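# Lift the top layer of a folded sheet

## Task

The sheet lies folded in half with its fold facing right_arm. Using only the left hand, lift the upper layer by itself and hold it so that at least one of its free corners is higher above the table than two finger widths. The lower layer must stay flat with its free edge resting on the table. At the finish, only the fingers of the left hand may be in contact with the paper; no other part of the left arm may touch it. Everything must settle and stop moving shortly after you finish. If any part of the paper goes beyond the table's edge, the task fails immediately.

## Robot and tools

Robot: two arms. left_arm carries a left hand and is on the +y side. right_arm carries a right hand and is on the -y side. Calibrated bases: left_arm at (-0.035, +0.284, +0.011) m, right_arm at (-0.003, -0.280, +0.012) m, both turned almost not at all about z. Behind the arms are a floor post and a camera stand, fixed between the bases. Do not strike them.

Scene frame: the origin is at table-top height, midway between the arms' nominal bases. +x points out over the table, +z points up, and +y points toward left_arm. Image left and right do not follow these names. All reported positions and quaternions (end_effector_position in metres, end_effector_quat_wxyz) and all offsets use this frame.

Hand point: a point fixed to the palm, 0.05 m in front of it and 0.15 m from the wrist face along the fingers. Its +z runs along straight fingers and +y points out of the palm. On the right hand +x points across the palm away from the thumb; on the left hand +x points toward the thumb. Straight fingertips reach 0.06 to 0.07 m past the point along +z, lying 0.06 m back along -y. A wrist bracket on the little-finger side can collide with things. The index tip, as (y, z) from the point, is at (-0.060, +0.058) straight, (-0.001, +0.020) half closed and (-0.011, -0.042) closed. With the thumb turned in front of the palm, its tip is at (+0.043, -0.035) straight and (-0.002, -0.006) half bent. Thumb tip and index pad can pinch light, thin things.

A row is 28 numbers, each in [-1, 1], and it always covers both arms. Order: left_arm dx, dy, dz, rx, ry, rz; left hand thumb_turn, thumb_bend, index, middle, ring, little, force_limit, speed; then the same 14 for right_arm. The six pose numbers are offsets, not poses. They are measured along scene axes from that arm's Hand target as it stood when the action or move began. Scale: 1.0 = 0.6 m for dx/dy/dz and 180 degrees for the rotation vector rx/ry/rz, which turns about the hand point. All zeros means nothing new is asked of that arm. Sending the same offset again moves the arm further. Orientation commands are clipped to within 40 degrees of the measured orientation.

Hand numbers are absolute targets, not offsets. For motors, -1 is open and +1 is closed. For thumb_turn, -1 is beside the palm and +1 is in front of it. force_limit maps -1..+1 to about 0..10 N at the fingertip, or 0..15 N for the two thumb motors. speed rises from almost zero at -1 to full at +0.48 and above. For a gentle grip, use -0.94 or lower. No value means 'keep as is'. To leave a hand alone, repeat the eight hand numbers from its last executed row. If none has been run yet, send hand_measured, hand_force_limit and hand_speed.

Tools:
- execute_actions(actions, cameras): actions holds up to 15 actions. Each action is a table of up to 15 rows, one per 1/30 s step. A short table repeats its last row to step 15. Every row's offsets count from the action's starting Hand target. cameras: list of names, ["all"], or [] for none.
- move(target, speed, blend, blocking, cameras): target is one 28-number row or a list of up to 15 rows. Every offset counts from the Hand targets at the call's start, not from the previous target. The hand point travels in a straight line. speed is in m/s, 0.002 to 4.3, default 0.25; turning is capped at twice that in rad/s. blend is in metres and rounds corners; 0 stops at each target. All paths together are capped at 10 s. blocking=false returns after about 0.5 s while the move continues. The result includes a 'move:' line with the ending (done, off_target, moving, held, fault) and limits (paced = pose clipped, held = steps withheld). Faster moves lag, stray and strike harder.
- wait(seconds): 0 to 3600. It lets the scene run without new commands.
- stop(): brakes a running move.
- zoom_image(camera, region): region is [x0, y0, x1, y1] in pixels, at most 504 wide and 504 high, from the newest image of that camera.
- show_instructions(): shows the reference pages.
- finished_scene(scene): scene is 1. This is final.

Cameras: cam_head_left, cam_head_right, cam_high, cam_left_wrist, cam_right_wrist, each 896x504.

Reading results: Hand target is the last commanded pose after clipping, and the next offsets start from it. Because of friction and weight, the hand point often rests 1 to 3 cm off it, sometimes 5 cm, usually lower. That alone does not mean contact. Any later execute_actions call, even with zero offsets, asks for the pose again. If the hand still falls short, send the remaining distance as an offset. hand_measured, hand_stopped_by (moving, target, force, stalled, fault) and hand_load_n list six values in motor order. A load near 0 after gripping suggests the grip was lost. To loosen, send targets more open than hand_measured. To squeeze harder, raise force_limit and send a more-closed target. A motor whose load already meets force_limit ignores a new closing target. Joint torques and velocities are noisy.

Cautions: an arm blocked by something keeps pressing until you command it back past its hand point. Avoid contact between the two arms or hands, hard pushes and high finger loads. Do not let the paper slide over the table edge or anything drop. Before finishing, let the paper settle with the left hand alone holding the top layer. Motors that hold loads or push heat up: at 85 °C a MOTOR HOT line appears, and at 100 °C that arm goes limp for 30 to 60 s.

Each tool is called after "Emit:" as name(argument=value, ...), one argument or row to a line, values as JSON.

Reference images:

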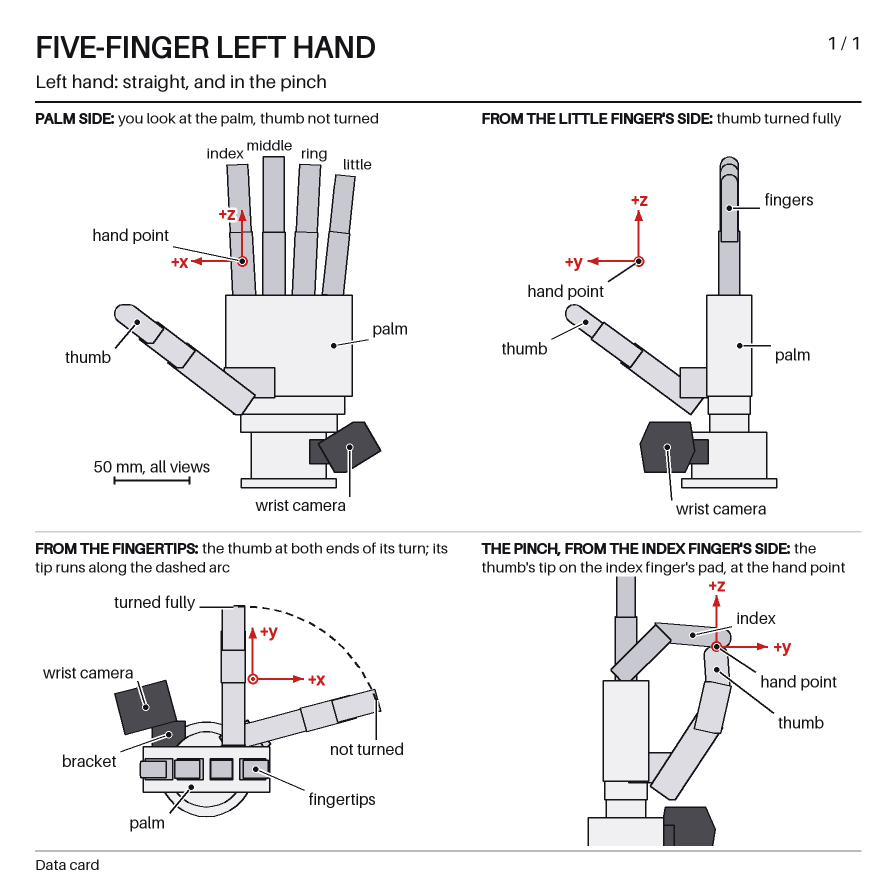

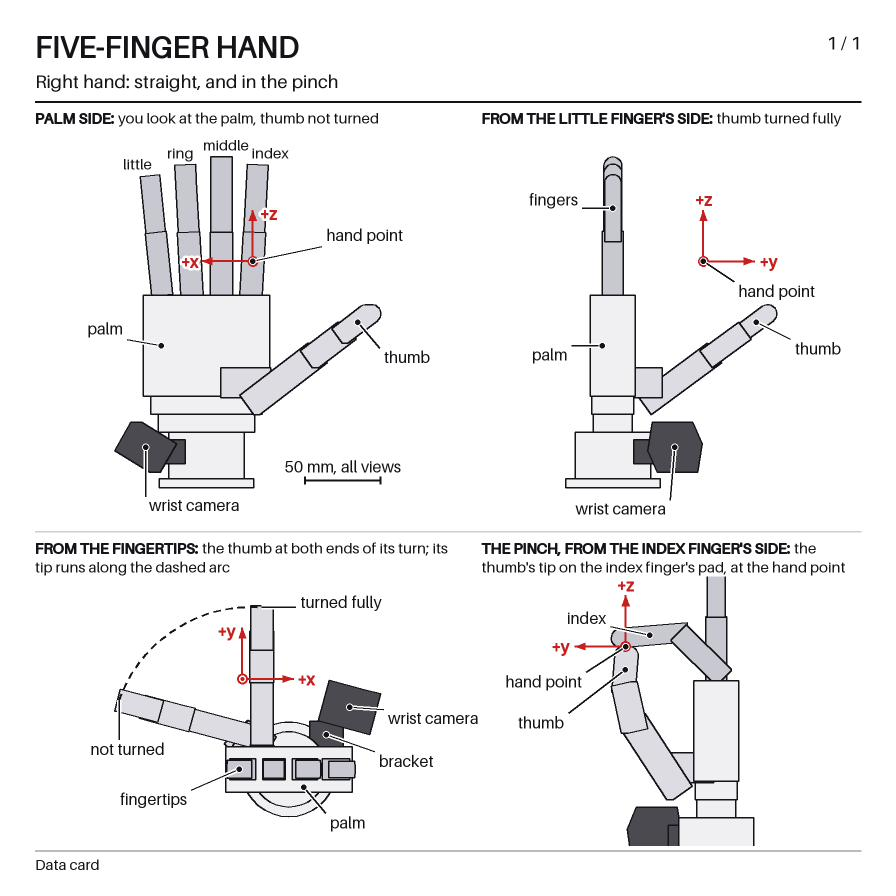

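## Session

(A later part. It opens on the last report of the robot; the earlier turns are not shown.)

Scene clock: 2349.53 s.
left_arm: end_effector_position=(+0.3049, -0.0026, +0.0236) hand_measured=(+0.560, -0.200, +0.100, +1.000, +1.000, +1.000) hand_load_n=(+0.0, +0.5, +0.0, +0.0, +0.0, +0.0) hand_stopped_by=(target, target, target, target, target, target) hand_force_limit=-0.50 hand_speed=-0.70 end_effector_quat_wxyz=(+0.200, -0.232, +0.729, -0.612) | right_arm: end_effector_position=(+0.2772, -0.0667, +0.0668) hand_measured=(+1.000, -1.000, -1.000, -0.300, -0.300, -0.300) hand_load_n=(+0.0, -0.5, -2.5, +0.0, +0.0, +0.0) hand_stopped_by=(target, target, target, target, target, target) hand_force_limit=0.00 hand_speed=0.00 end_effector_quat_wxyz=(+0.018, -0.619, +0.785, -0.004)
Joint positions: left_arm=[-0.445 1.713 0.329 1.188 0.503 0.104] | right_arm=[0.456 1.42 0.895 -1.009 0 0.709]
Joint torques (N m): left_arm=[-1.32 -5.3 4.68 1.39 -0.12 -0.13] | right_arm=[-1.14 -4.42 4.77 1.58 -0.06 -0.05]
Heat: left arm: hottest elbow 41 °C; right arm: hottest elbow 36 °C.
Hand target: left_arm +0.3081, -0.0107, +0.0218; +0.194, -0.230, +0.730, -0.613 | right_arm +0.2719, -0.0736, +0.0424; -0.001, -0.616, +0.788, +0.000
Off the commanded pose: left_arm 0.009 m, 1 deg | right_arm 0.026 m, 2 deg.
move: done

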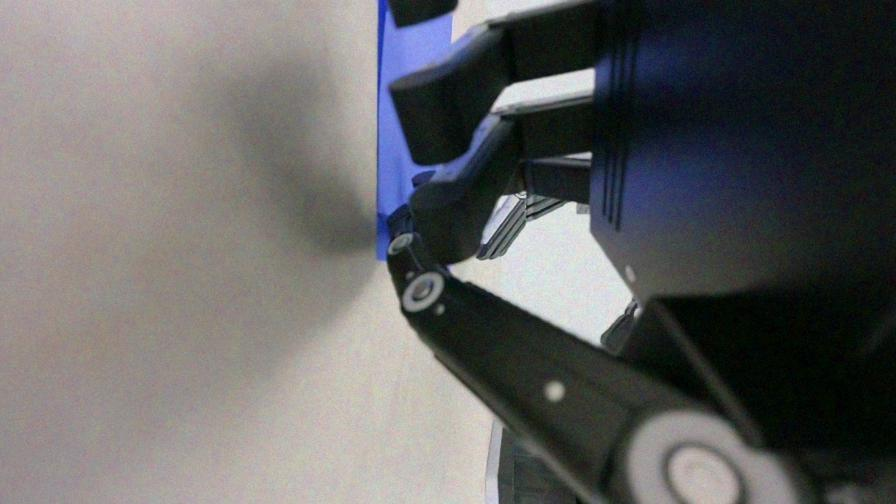

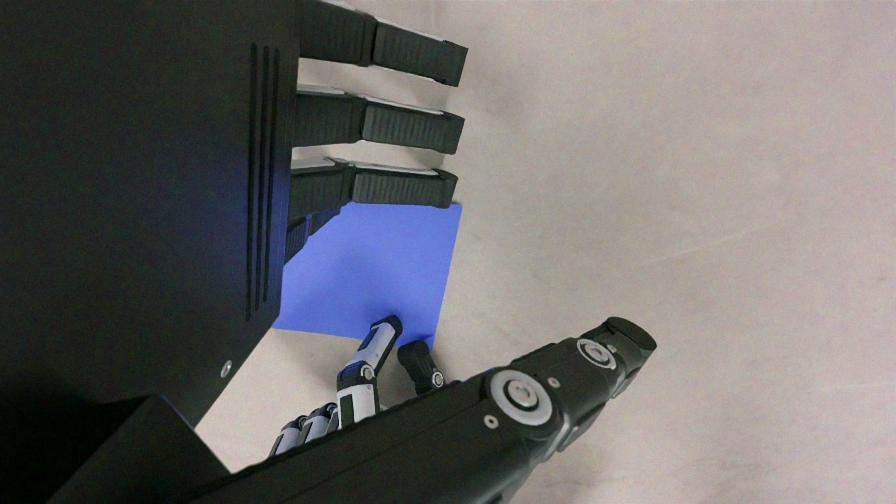

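Emit:
move(
  target=[0, 0, 0, 0, 0, 0, 0.56, -0.2, 0.2, 1, 1, 1, -0.5, -0.8, 0, 0, 0, 0, 0, 0, 1, -1, -1, -0.3, -0.3, -0.3, 0, 0],
  speed=0.03,
  cameras=["cam_left_wrist", "cam_right_wrist"],
)

Emit:
zoom_image(
  camera="cam_left_wrist",
  region=[340, 140, 480, 280],
)

Emit:
zoom_image(
  camera="cam_right_wrist",
  region=[340, 280, 480, 400],
)

Scene clock: 2357.73 s.
left_arm: end_effector_position=(+0.3049, -0.0026, +0.0236) hand_measured=(+0.560, -0.200, +0.200, +1.000, +1.000, +1.000) hand_load_n=(+0.0, +0.0, +0.0, +0.0, +0.0, +0.0) hand_stopped_by=(target, target, target, target, target, target) hand_force_limit=-0.50 hand_speed=-0.80 end_effector_quat_wxyz=(+0.200, -0.232, +0.729, -0.612) | right_arm: end_effector_position=(+0.2772, -0.0667, +0.0668) hand_measured=(+1.000, -1.000, -1.000, -0.300, -0.300, -0.300) hand_load_n=(+0.0, +0.0, -3.0, +0.0, +0.0, +0.0) hand_stopped_by=(target, target, target, target, target, target) hand_force_limit=0.00 hand_speed=0.00 end_effector_quat_wxyz=(+0.018, -0.619, +0.785, -0.004)
Joint positions: left_arm=[-0.445 1.713 0.329 1.188 0.503 0.104] | right_arm=[0.456 1.42 0.895 -1.009 0 0.709]
Joint torques (N m): left_arm=[-1.2 -5.3 4.67 1.39 -0.12 -0.13] | right_arm=[-1.08 -4.48 4.77 1.59 -0.05 -0.04]
Heat: left arm: hottest elbow 41 °C; right arm: hottest elbow 36 °C.
Hand target: left_arm +0.3081, -0.0107, +0.0218; +0.194, -0.230, +0.730, -0.613 | right_arm +0.2719, -0.0736, +0.0424; -0.001, -0.616, +0.788, +0.000
Off the commanded pose: left_arm 0.009 m, 1 deg | right_arm 0.026 m, 2 deg.
move: done

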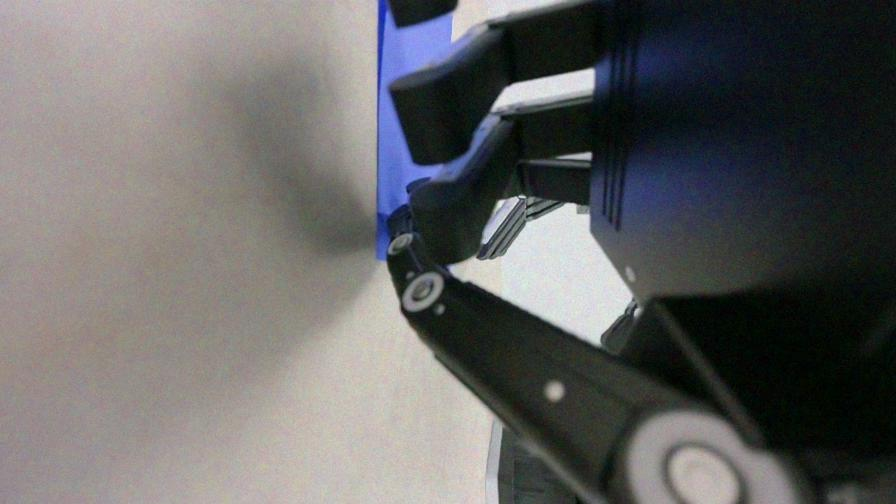

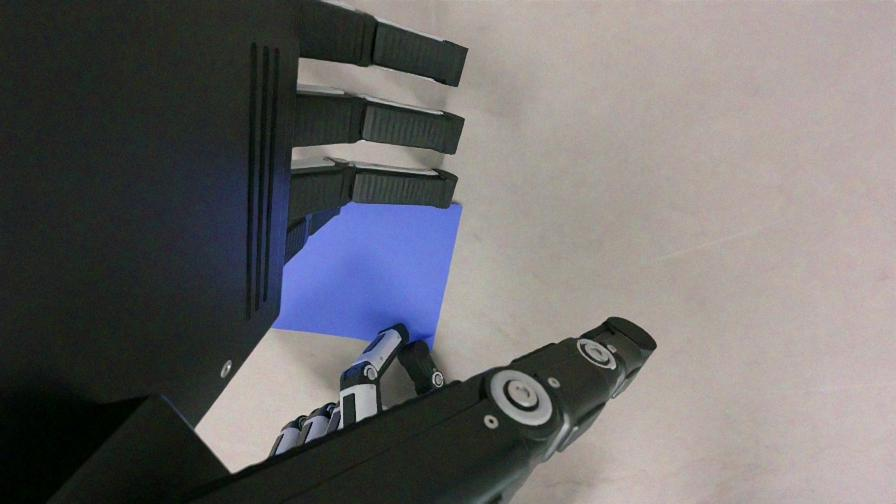

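Scaled by 3.600 from the camera's image (finer frame: 1280x720).

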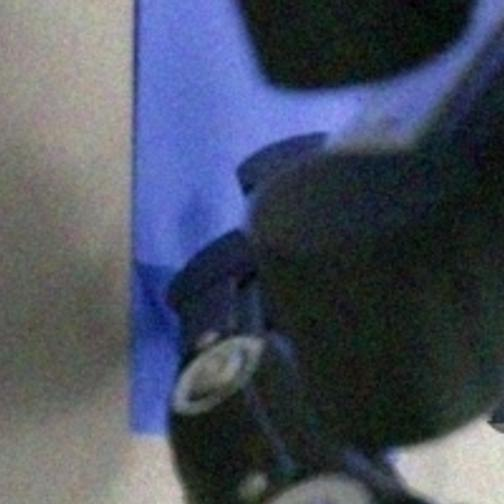

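Scaled by 3.600 from the camera's image (finer frame: 1280x720).

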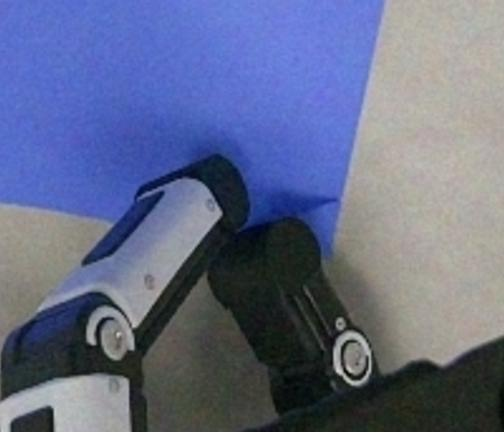

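Emit:
zoom_image(
  camera="cam_left_wrist",
  region=[365, 180, 425, 270],
)

Emit:
zoom_image(
  camera="cam_right_wrist",
  region=[390, 320, 450, 370],
)

Scaled by 5.600 from the camera's image (finer frame: 1280x720).

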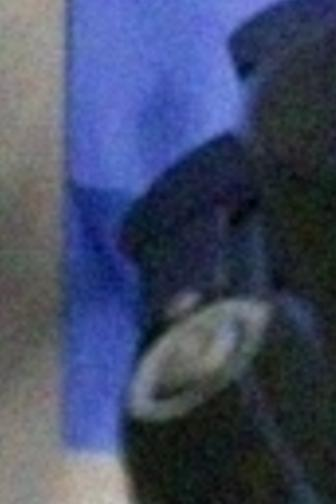

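Scaled by 8.400 from the camera's image (finer frame: 1280x720).

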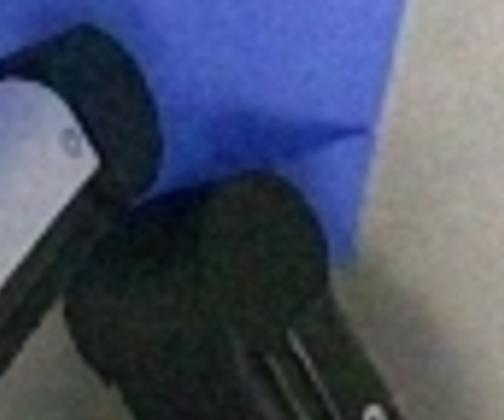

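Emit:
move(
  target=[0, 0, 0, 0, 0, 0, 0.56, -0.2, 0.32, 1, 1, 1, -0.5, -0.9, 0, 0, 0, 0, 0, 0, 1, -1, -1, -0.3, -0.3, -0.3, 0, 0],
  speed=0.03,
  cameras=["cam_left_wrist", "cam_right_wrist"],
)

Emit:
zoom_image(
  camera="cam_left_wrist",
  region=[340, 140, 480, 280],
)

Emit:
zoom_image(
  camera="cam_right_wrist",
  region=[380, 310, 450, 370],
)

Scene clock: 2388.07 s.
left_arm: end_effector_position=(+0.3049, -0.0026, +0.0236) hand_measured=(+0.560, -0.200, +0.272, +1.000, +1.000, +1.000) hand_load_n=(-0.5, +0.0, +3.5, +0.0, +0.0, +0.0) hand_stopped_by=(target, target, force, target, target, target) hand_force_limit=-0.50 hand_speed=-0.90 end_effector_quat_wxyz=(+0.200, -0.232, +0.729, -0.612) | right_arm: end_effector_position=(+0.2772, -0.0667, +0.0668) hand_measured=(+1.000, -1.000, -1.000, -0.300, -0.300, -0.300) hand_load_n=(+0.0, +0.0, -3.0, +0.0, +0.0, +0.0) hand_stopped_by=(target, target, target, target, target, target) hand_force_limit=0.00 hand_speed=0.00 end_effector_quat_wxyz=(+0.018, -0.619, +0.785, -0.004)
Joint positions: left_arm=[-0.445 1.713 0.329 1.188 0.503 0.104] | right_arm=[0.456 1.42 0.895 -1.009 0 0.709]
Joint torques (N m): left_arm=[-1.26 -5.3 4.68 1.39 -0.12 -0.13] | right_arm=[-1.08 -4.42 4.75 1.59 -0.05 -0.05]
Heat: left arm: hottest elbow 41 °C; right arm: hottest elbow 36 °C.
Hand target: left_arm +0.3081, -0.0107, +0.0218; +0.194, -0.230, +0.730, -0.613 | right_arm +0.2719, -0.0736, +0.0424; -0.001, -0.616, +0.788, +0.000
Off the commanded pose: left_arm 0.009 m, 1 deg | right_arm 0.026 m, 2 deg.
move: done

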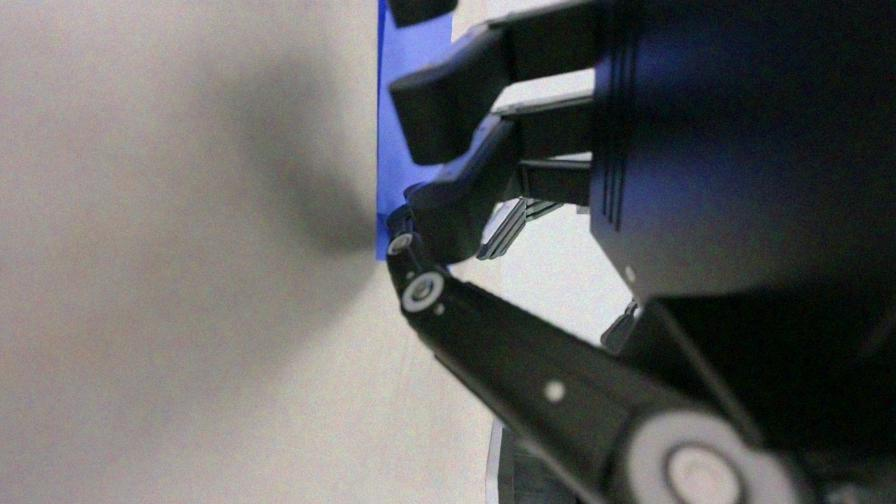

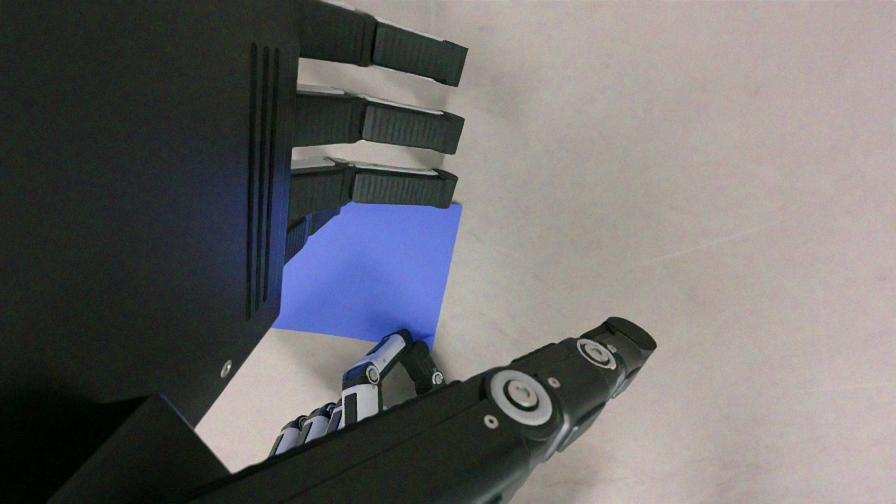

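Scaled by 3.600 from the camera's image (finer frame: 1280x720).

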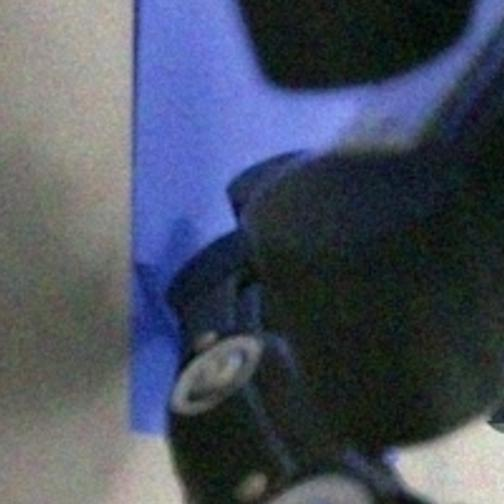

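Scaled by 7.200 from the camera's image (finer frame: 1280x720).

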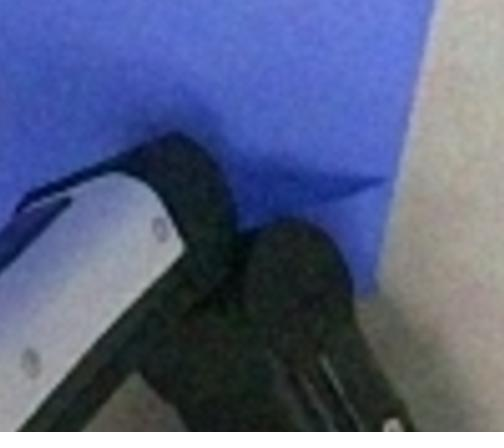

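Emit:
move(
  target=[-0.003, 0.007, 0.035, 0, 0, 0, 0.56, -0.2, 0.32, 1, 1, 1, -0.5, -0.9, 0, 0, 0, 0, 0, 0, 1, -1, -1, -0.3, -0.3, -0.3, 0, 0],
  speed=0.04,
  cameras=["cam_left_wrist", "cam_right_wrist"],
)

Emit:
zoom_image(
  camera="cam_left_wrist",
  region=[320, 60, 500, 300],
)

Emit:
zoom_image(
  camera="cam_right_wrist",
  region=[340, 280, 480, 400],
)

Scene clock: 2399.27 s.
left_arm: end_effector_position=(+0.3029, -0.0029, +0.0369) hand_measured=(+0.560, -0.200, +0.272, +1.000, +1.000, +1.000) hand_load_n=(+0.0, +0.5, +3.0, +0.0, +0.0, +0.0) hand_stopped_by=(target, target, force, target, target, target) hand_force_limit=-0.50 hand_speed=-0.90 end_effector_quat_wxyz=(+0.193, -0.234, +0.733, -0.609) | right_arm: end_effector_position=(+0.2772, -0.0667, +0.0668) hand_measured=(+1.000, -1.000, -1.000, -0.300, -0.300, -0.300) hand_load_n=(+0.0, +0.0, -3.0, +0.0, +0.0, +0.0) hand_stopped_by=(target, target, target, target, target, target) hand_force_limit=0.00 hand_speed=0.00 end_effector_quat_wxyz=(+0.018, -0.619, +0.785, -0.004)
Joint positions: left_arm=[-0.445 1.629 0.33 1.086 0.509 0.102] | right_arm=[0.456 1.42 0.895 -1.009 0 0.709]
Joint torques (N m): left_arm=[-0.21 -6.65 4.49 1.43 0.04 -0.09] | right_arm=[-1.14 -4.54 4.77 1.57 -0.06 -0.05]
Heat: left arm: hottest elbow 41 °C; right arm: hottest elbow 36 °C.
Hand target: left_arm +0.3063, -0.0066, +0.0429; +0.193, -0.230, +0.730, -0.613 | right_arm +0.2719, -0.0736, +0.0424; -0.001, -0.616, +0.788, +0.000
Off the commanded pose: left_arm 0.008 m, 1 deg | right_arm 0.026 m, 2 deg.
move: done

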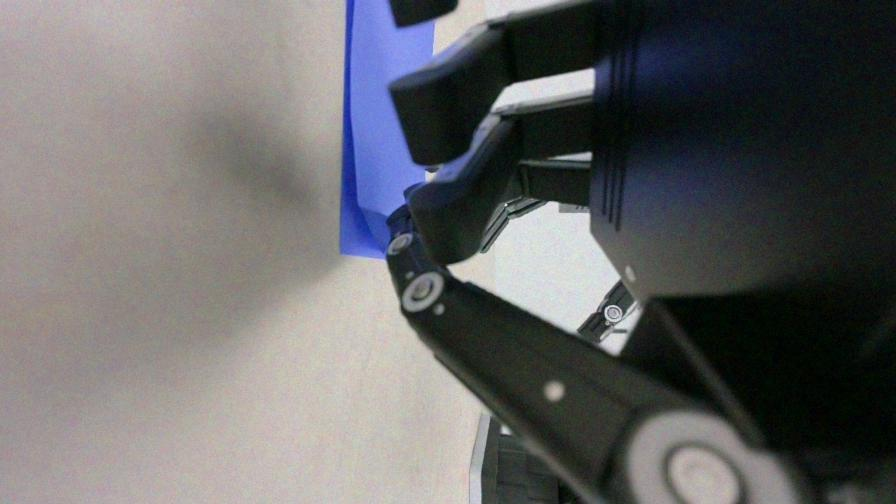

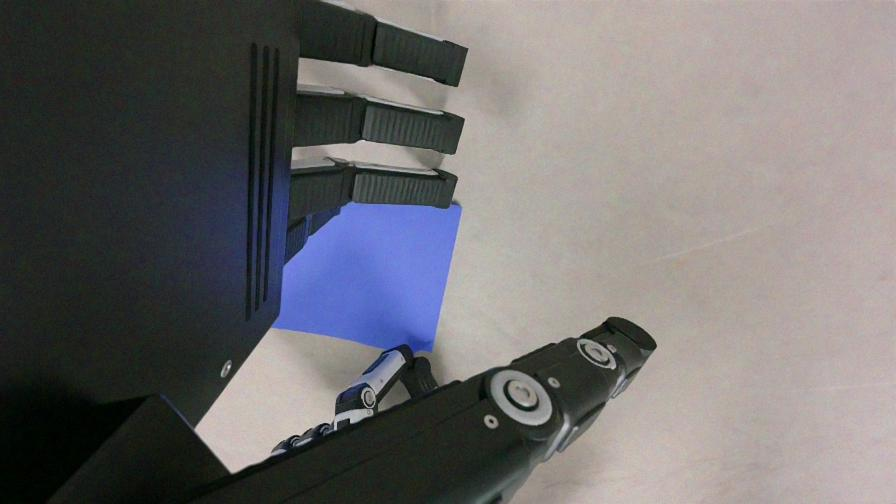

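Scaled by 2.100 from the camera's image (finer frame: 1280x720).

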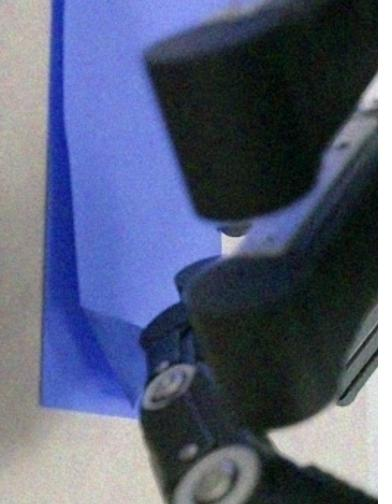

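Scaled by 3.600 from the camera's image (finer frame: 1280x720).

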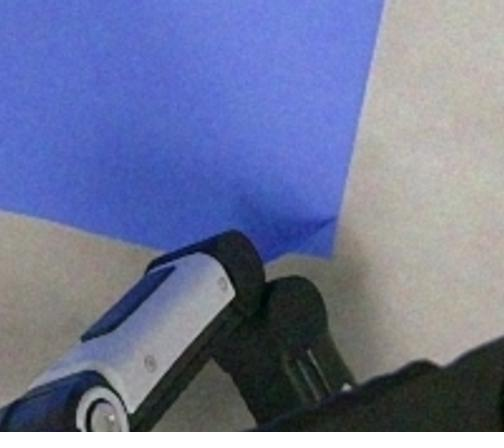

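Emit:
move(
  target=[0, 0, 0, 0, 0, 0, 0.56, -0.2, 0.5, 1, 1, 1, -0.1, -0.9, 0, 0, 0, 0, 0, 0, 1, -1, -1, -0.3, -0.3, -0.3, 0, 0],
  speed=0.03,
)

Scene clock: 2460.13 s.
left_arm: end_effector_position=(+0.3029, -0.0029, +0.0369) hand_measured=(+0.560, -0.200, +0.280, +1.000, +1.000, +1.000) hand_load_n=(-0.5, +0.5, +5.0, +0.0, +0.0, +0.0) hand_stopped_by=(target, target, force, target, target, target) hand_force_limit=-0.10 hand_speed=-0.90 end_effector_quat_wxyz=(+0.193, -0.234, +0.733, -0.609) | right_arm: end_effector_position=(+0.2772, -0.0667, +0.0668) hand_measured=(+1.000, -1.000, -1.000, -0.300, -0.300, -0.300) hand_load_n=(+0.0, +0.0, -3.0, +0.0, +0.0, +0.0) hand_stopped_by=(target, target, target, target, target, target) hand_force_limit=0.00 hand_speed=0.00 end_effector_quat_wxyz=(+0.018, -0.619, +0.785, -0.004)
Joint positions: left_arm=[-0.445 1.629 0.33 1.086 0.509 0.102] | right_arm=[0.456 1.42 0.895 -1.009 0 0.709]
Joint torques (N m): left_arm=[-0.38 -6.71 4.51 1.39 0.04 -0.09] | right_arm=[-1.2 -4.54 4.77 1.58 -0.06 -0.05]
Heat: left arm: hottest elbow 41 °C; right arm: hottest elbow 36 °C.
Hand target: left_arm +0.3063, -0.0066, +0.0429; +0.193, -0.230, +0.730, -0.613 | right_arm +0.2719, -0.0736, +0.0424; -0.001, -0.616, +0.788, +0.000
Off the commanded pose: left_arm 0.008 m, 1 deg | right_arm 0.026 m, 2 deg.
move: done

Emit:
move(
  target=[0.003, -0.006, 0.025, 0, 0, 0, 0.56, -0.2, 0.5, 1, 1, 1, -0.1, -0.9, 0, 0, 0, 0, 0, 0, 1, -1, -1, -0.3, -0.3, -0.3, 0, 0],
  speed=0.04,
  cameras=["cam_left_wrist", "cam_right_wrist"],
)

Emit:
zoom_image(
  camera="cam_left_wrist",
  region=[300, 60, 500, 320],
)

Emit:
zoom_image(
  camera="cam_right_wrist",
  region=[320, 260, 480, 420],
)

Scene clock: 2469.83 s.
left_arm: end_effector_position=(+0.3017, -0.0016, +0.0477) hand_measured=(+0.560, -0.200, +0.280, +1.000, +1.000, +1.000) hand_load_n=(+0.0, +0.5, +5.0, +0.0, +0.0, +0.0) hand_stopped_by=(target, target, force, target, target, target) hand_force_limit=-0.10 hand_speed=-0.90 end_effector_quat_wxyz=(+0.191, -0.238, +0.735, -0.606) | right_arm: end_effector_position=(+0.2772, -0.0667, +0.0668) hand_measured=(+1.000, -1.000, -1.000, -0.300, -0.300, -0.300) hand_load_n=(+0.0, +0.0, -3.0, +0.0, +0.0, +0.0) hand_stopped_by=(target, target, target, target, target, target) hand_force_limit=0.00 hand_speed=0.00 end_effector_quat_wxyz=(+0.018, -0.619, +0.785, -0.004)
Joint positions: left_arm=[-0.445 1.56 0.33 1.007 0.505 0.102] | right_arm=[0.456 1.42 0.895 -1.009 0 0.709]
Joint torques (N m): left_arm=[-1.03 -6.36 5.87 1.39 -0.11 -0.11] | right_arm=[-1.08 -4.54 4.72 1.58 -0.05 -0.04]
Heat: left arm: hottest elbow 41 °C; right arm: hottest elbow 36 °C.
Hand target: left_arm +0.3081, -0.0102, +0.0579; +0.194, -0.230, +0.730, -0.613 | right_arm +0.2719, -0.0736, +0.0424; -0.001, -0.616, +0.788, +0.000
Off the commanded pose: left_arm 0.015 m, 1 deg | right_arm 0.026 m, 2 deg.
move: off_target (left_arm)

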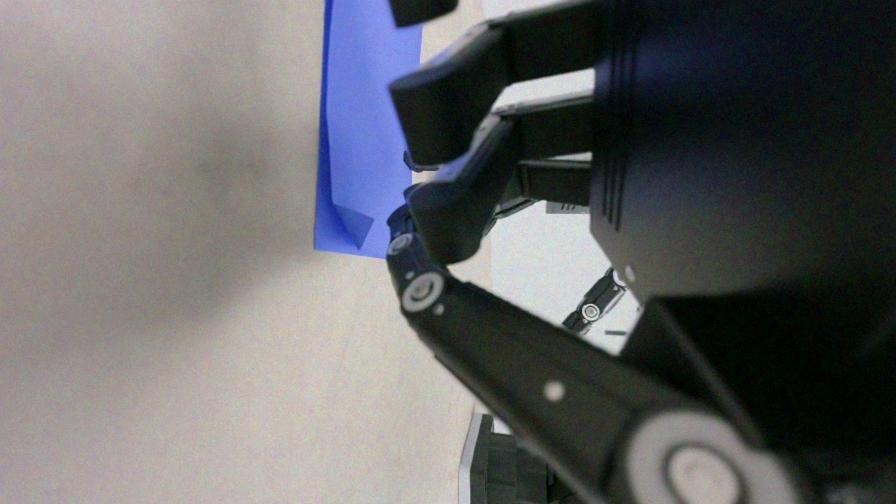

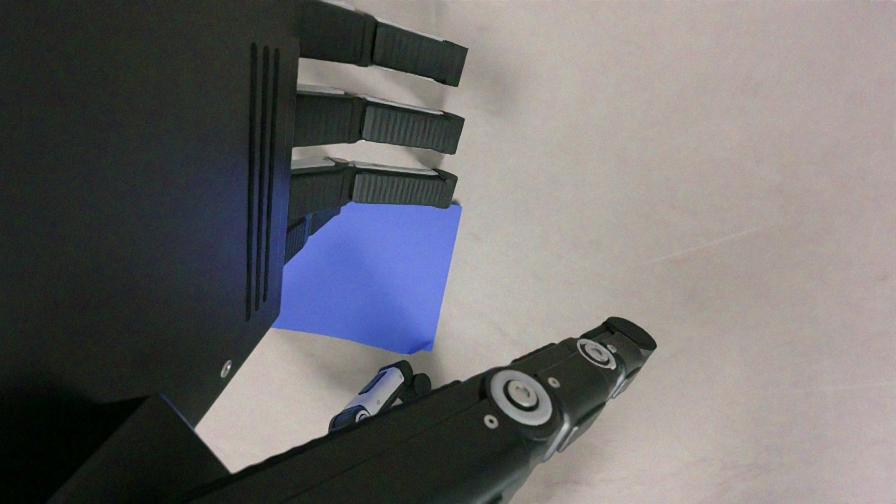

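Scaled by 1.938 from the camera's image (finer frame: 1280x720).

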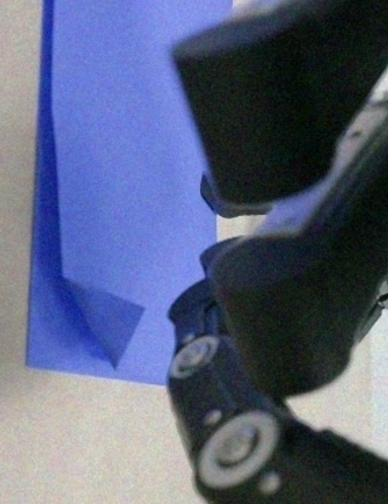

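Scaled by 3.150 from the camera's image (finer frame: 1280x720).

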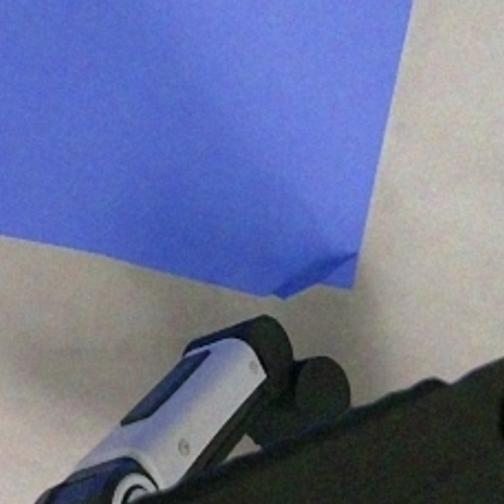

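Emit:
move(
  target=[
    [0, 0, 0, 0, 0, 0, 0.56, -0.2, -0.35, 1, 1, 1, -0.1, -0.3, 0, 0, 0, 0, 0, 0, 1, -1, -1, -0.3, -0.3, -0.3, 0, 0],
    [-0.032, 0.0587, -0.018, 0, 0, 0, 0.56, -0.2, -0.35, 1, 1, 1, -0.1, -0.3, 0, 0, 0, 0, 0, 0, 1, -1, -1, -0.3, -0.3, -0.3, 0, 0],
  ],
  speed=0.06,
  cameras=["cam_left_wrist", "cam_right_wrist"],
)

Emit:
zoom_image(
  camera="cam_left_wrist",
  region=[300, 60, 500, 320],
)

Emit:
zoom_image(
  camera="cam_right_wrist",
  region=[320, 260, 480, 420],
)

Scene clock: 2526.23 s.
left_arm: end_effector_position=(+0.2860, +0.0207, +0.0411) hand_measured=(+0.560, -0.200, -0.350, +1.000, +1.000, +1.000) hand_load_n=(+0.0, +0.0, +0.0, +0.0, +0.0, +0.0) hand_stopped_by=(target, target, target, target, target, target) hand_force_limit=-0.10 hand_speed=-0.30 end_effector_quat_wxyz=(+0.181, -0.235, +0.735, -0.609) | right_arm: end_effector_position=(+0.2772, -0.0667, +0.0668) hand_measured=(+1.000, -1.000, -1.000, -0.300, -0.300, -0.300) hand_load_n=(+0.0, +0.0, -2.5, +0.0, +0.0, +0.0) hand_stopped_by=(target, target, target, target, target, target) hand_force_limit=0.00 hand_speed=0.00 end_effector_quat_wxyz=(+0.018, -0.619, +0.785, -0.004)
Joint positions: left_arm=[-0.38 1.56 0.274 1.054 0.587 0.11] | right_arm=[0.456 1.42 0.895 -1.009 0 0.709]
Joint torques (N m): left_arm=[1.14 -5.95 3.15 2.22 0.07 0.02] | right_arm=[-1.08 -4.48 4.77 1.58 -0.06 -0.04]
Heat: left arm: hottest elbow 42 °C; right arm: hottest elbow 36 °C.
Hand target: left_arm +0.2890, +0.0251, +0.0471; +0.194, -0.231, +0.730, -0.613 | right_arm +0.2719, -0.0736, +0.0424; -0.001, -0.616, +0.788, +0.000
Off the commanded pose: left_arm 0.008 m, 2 deg | right_arm 0.026 m, 2 deg.
move: done

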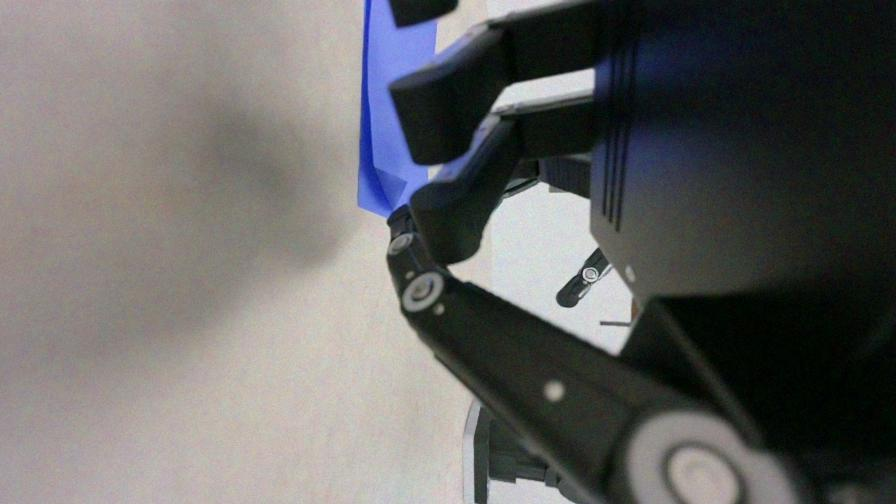

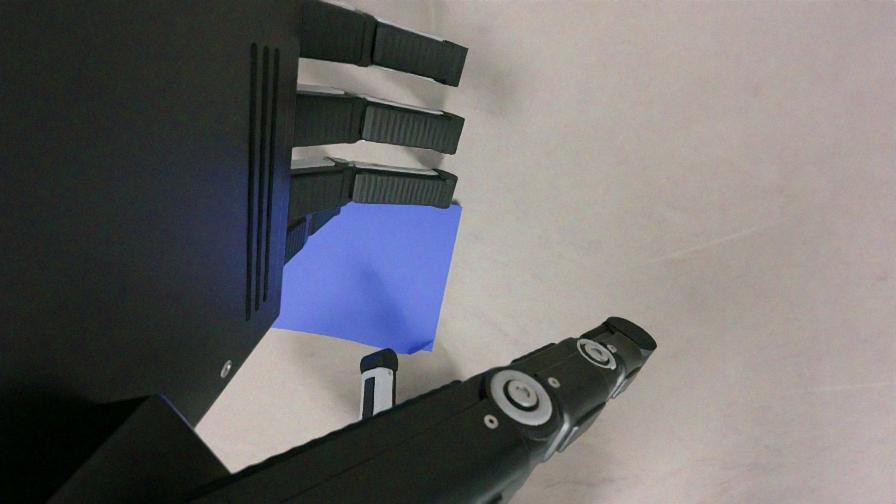

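Scaled by 1.938 from the camera's image (finer frame: 1280x720).

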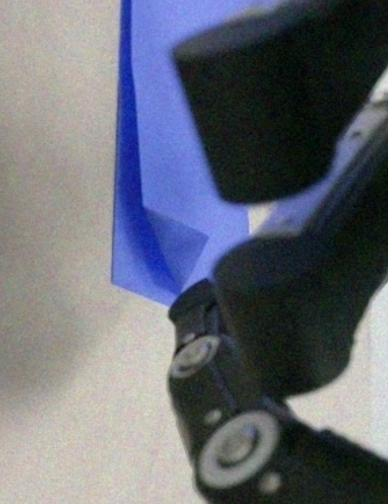

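Scaled by 3.150 from the camera's image (finer frame: 1280x720).

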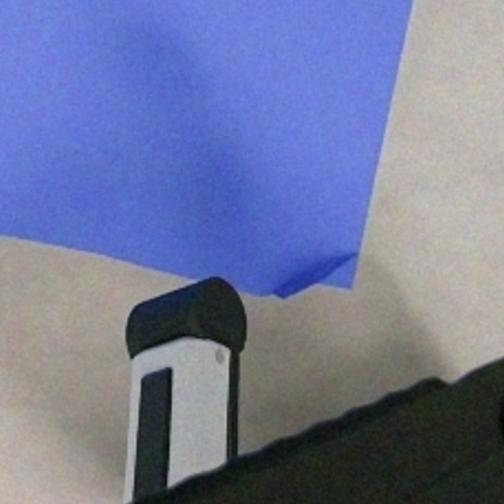

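Emit:
move(
  target=[0, 0, -0.0393, 0, 0, 0, 0.56, -0.2, -0.35, 1, 1, 1, -0.1, -0.3, 0, 0, 0, 0, 0, 0, 1, -1, -1, -0.3, -0.3, -0.3, 0, 0],
  speed=0.04,
  cameras=["cam_left_wrist", "cam_right_wrist"],
)

Emit:
zoom_image(
  camera="cam_left_wrist",
  region=[300, 60, 500, 320],
)

Emit:
zoom_image(
  camera="cam_right_wrist",
  region=[320, 260, 480, 420],
)

Scene clock: 2550.17 s.
left_arm: end_effector_position=(+0.2890, +0.0195, +0.0271) hand_measured=(+0.560, -0.200, -0.350, +1.000, +1.000, +1.000) hand_load_n=(+0.0, +0.5, +0.0, +0.0, +0.0, +0.0) hand_stopped_by=(target, target, target, target, target, target) hand_force_limit=-0.10 hand_speed=-0.30 end_effector_quat_wxyz=(+0.190, -0.228, +0.730, -0.616) | right_arm: end_effector_position=(+0.2772, -0.0667, +0.0668) hand_measured=(+1.000, -1.000, -1.000, -0.300, -0.300, -0.300) hand_load_n=(+0.0, +0.0, -3.0, +0.0, +0.0, +0.0) hand_stopped_by=(target, target, target, target, target, target) hand_force_limit=0.00 hand_speed=0.00 end_effector_quat_wxyz=(+0.018, -0.619, +0.785, -0.004)
Joint positions: left_arm=[-0.38 1.672 0.274 1.193 0.588 0.111] | right_arm=[0.456 1.42 0.895 -1.009 0 0.709]
Joint torques (N m): left_arm=[1.08 -4.89 2.26 2.35 0.04 0.03] | right_arm=[-1.14 -4.48 4.77 1.58 -0.06 -0.05]
Heat: left arm: hottest elbow 41 °C; right arm: hottest elbow 36 °C.
Hand target: left_arm +0.2890, +0.0251, +0.0235; +0.194, -0.231, +0.730, -0.613 | right_arm +0.2719, -0.0736, +0.0424; -0.001, -0.616, +0.788, +0.000
Off the commanded pose: left_arm 0.007 m, 1 deg | right_arm 0.026 m, 2 deg.
move: done

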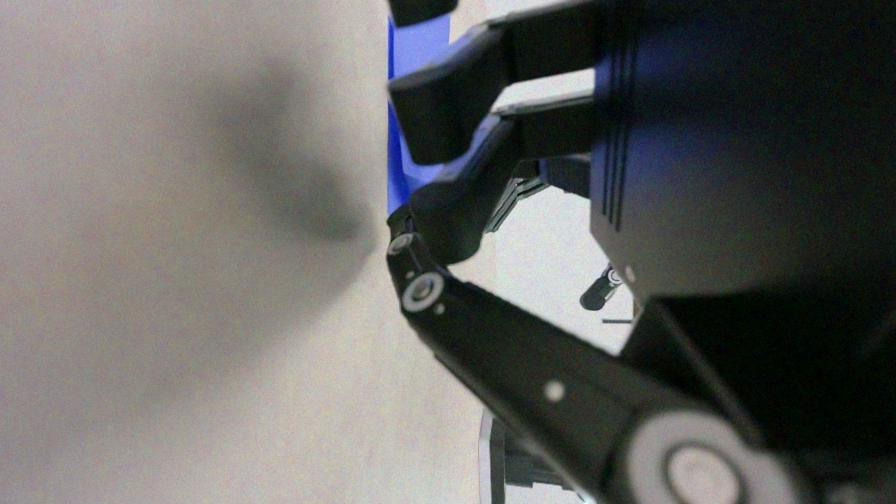

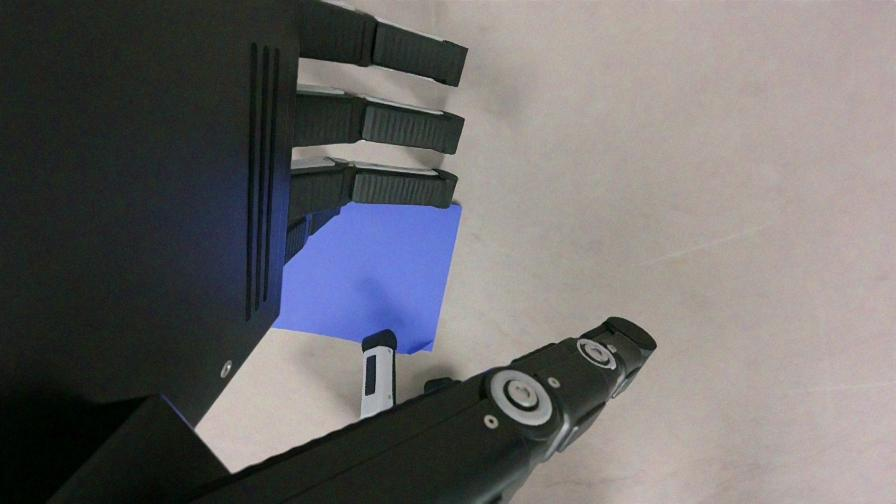

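Scaled by 1.938 from the camera's image (finer frame: 1280x720).

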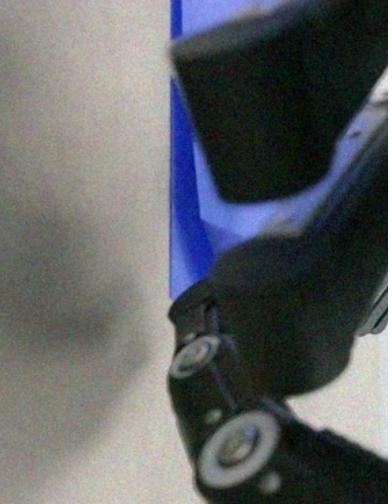

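Scaled by 3.150 from the camera's image (finer frame: 1280x720).

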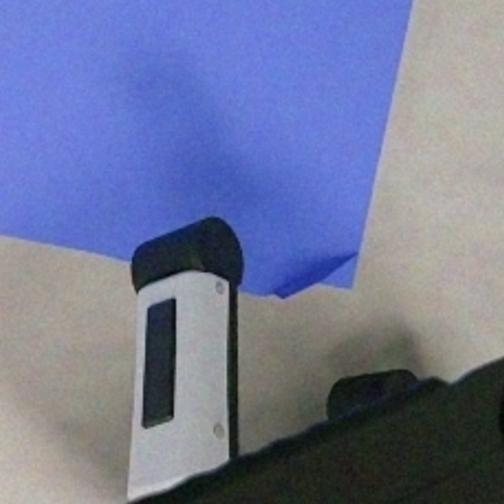

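Emit:
move(
  target=[0, 0, -0.0105, 0, 0, 0, 0.56, -0.2, -0.35, 1, 1, 1, -0.1, -0.3, 0, 0, 0, 0, 0, 0, 1, -1, -1, -0.3, -0.3, -0.3, 0, 0],
  speed=0.03,
  cameras=["cam_left_wrist", "cam_right_wrist"],
)

Emit:
zoom_image(
  camera="cam_right_wrist",
  region=[320, 260, 480, 420],
)

Scene clock: 2557.23 s.
left_arm: end_effector_position=(+0.2886, +0.0197, +0.0204) hand_measured=(+0.560, -0.200, -0.350, +1.000, +1.000, +1.000) hand_load_n=(+0.0, +0.5, +0.0, +0.0, +0.0, +0.0) hand_stopped_by=(target, target, target, target, target, target) hand_force_limit=-0.10 hand_speed=-0.30 end_effector_quat_wxyz=(+0.189, -0.228, +0.730, -0.615) | right_arm: end_effector_position=(+0.2772, -0.0667, +0.0668) hand_measured=(+1.000, -1.000, -1.000, -0.300, -0.300, -0.300) hand_load_n=(+0.0, +0.0, -2.5, +0.0, +0.0, +0.0) hand_stopped_by=(target, target, target, target, target, target) hand_force_limit=0.00 hand_speed=0.00 end_effector_quat_wxyz=(+0.018, -0.619, +0.785, -0.004)
Joint positions: left_arm=[-0.38 1.71 0.274 1.229 0.588 0.111] | right_arm=[0.456 1.42 0.895 -1.009 0 0.709]
Joint torques (N m): left_arm=[1.26 -5.01 2.03 2.28 0.05 0.03] | right_arm=[-1.2 -4.48 4.77 1.58 -0.06 -0.05]
Heat: left arm: hottest elbow 41 °C; right arm: hottest elbow 36 °C.
Hand target: left_arm +0.2890, +0.0251, +0.0172; +0.194, -0.231, +0.730, -0.613 | right_arm +0.2719, -0.0736, +0.0424; -0.001, -0.616, +0.788, +0.000
Off the commanded pose: left_arm 0.006 m, 1 deg | right_arm 0.026 m, 2 deg.
move: done

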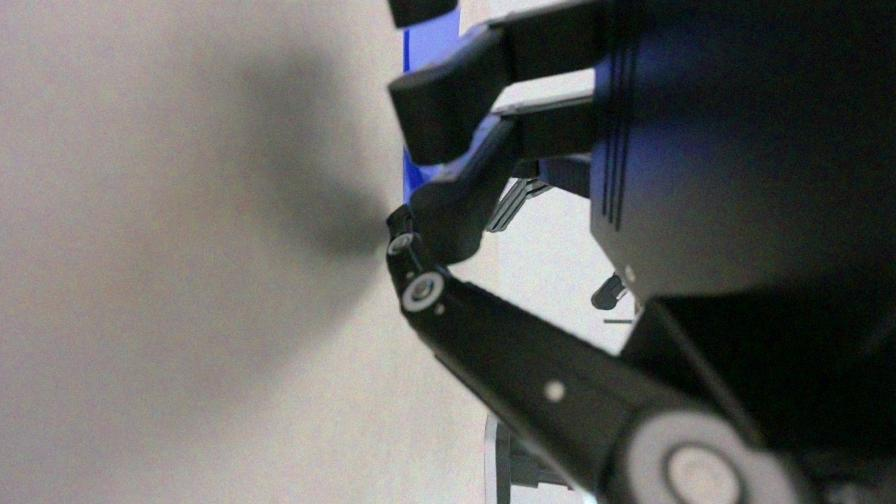

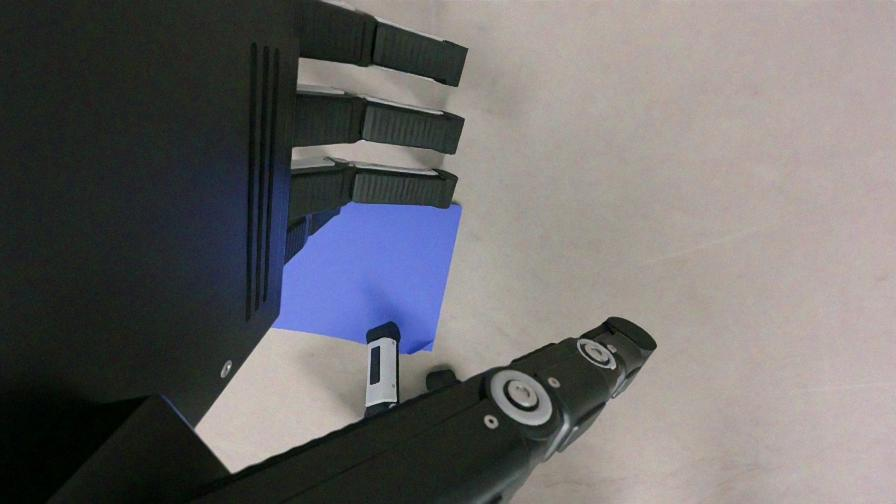

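Scaled by 3.150 from the camera's image (finer frame: 1280x720).

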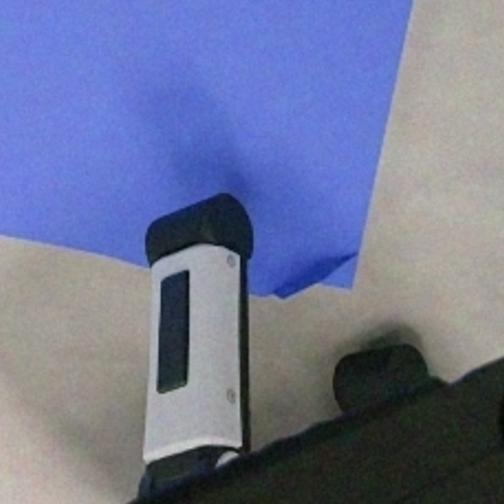

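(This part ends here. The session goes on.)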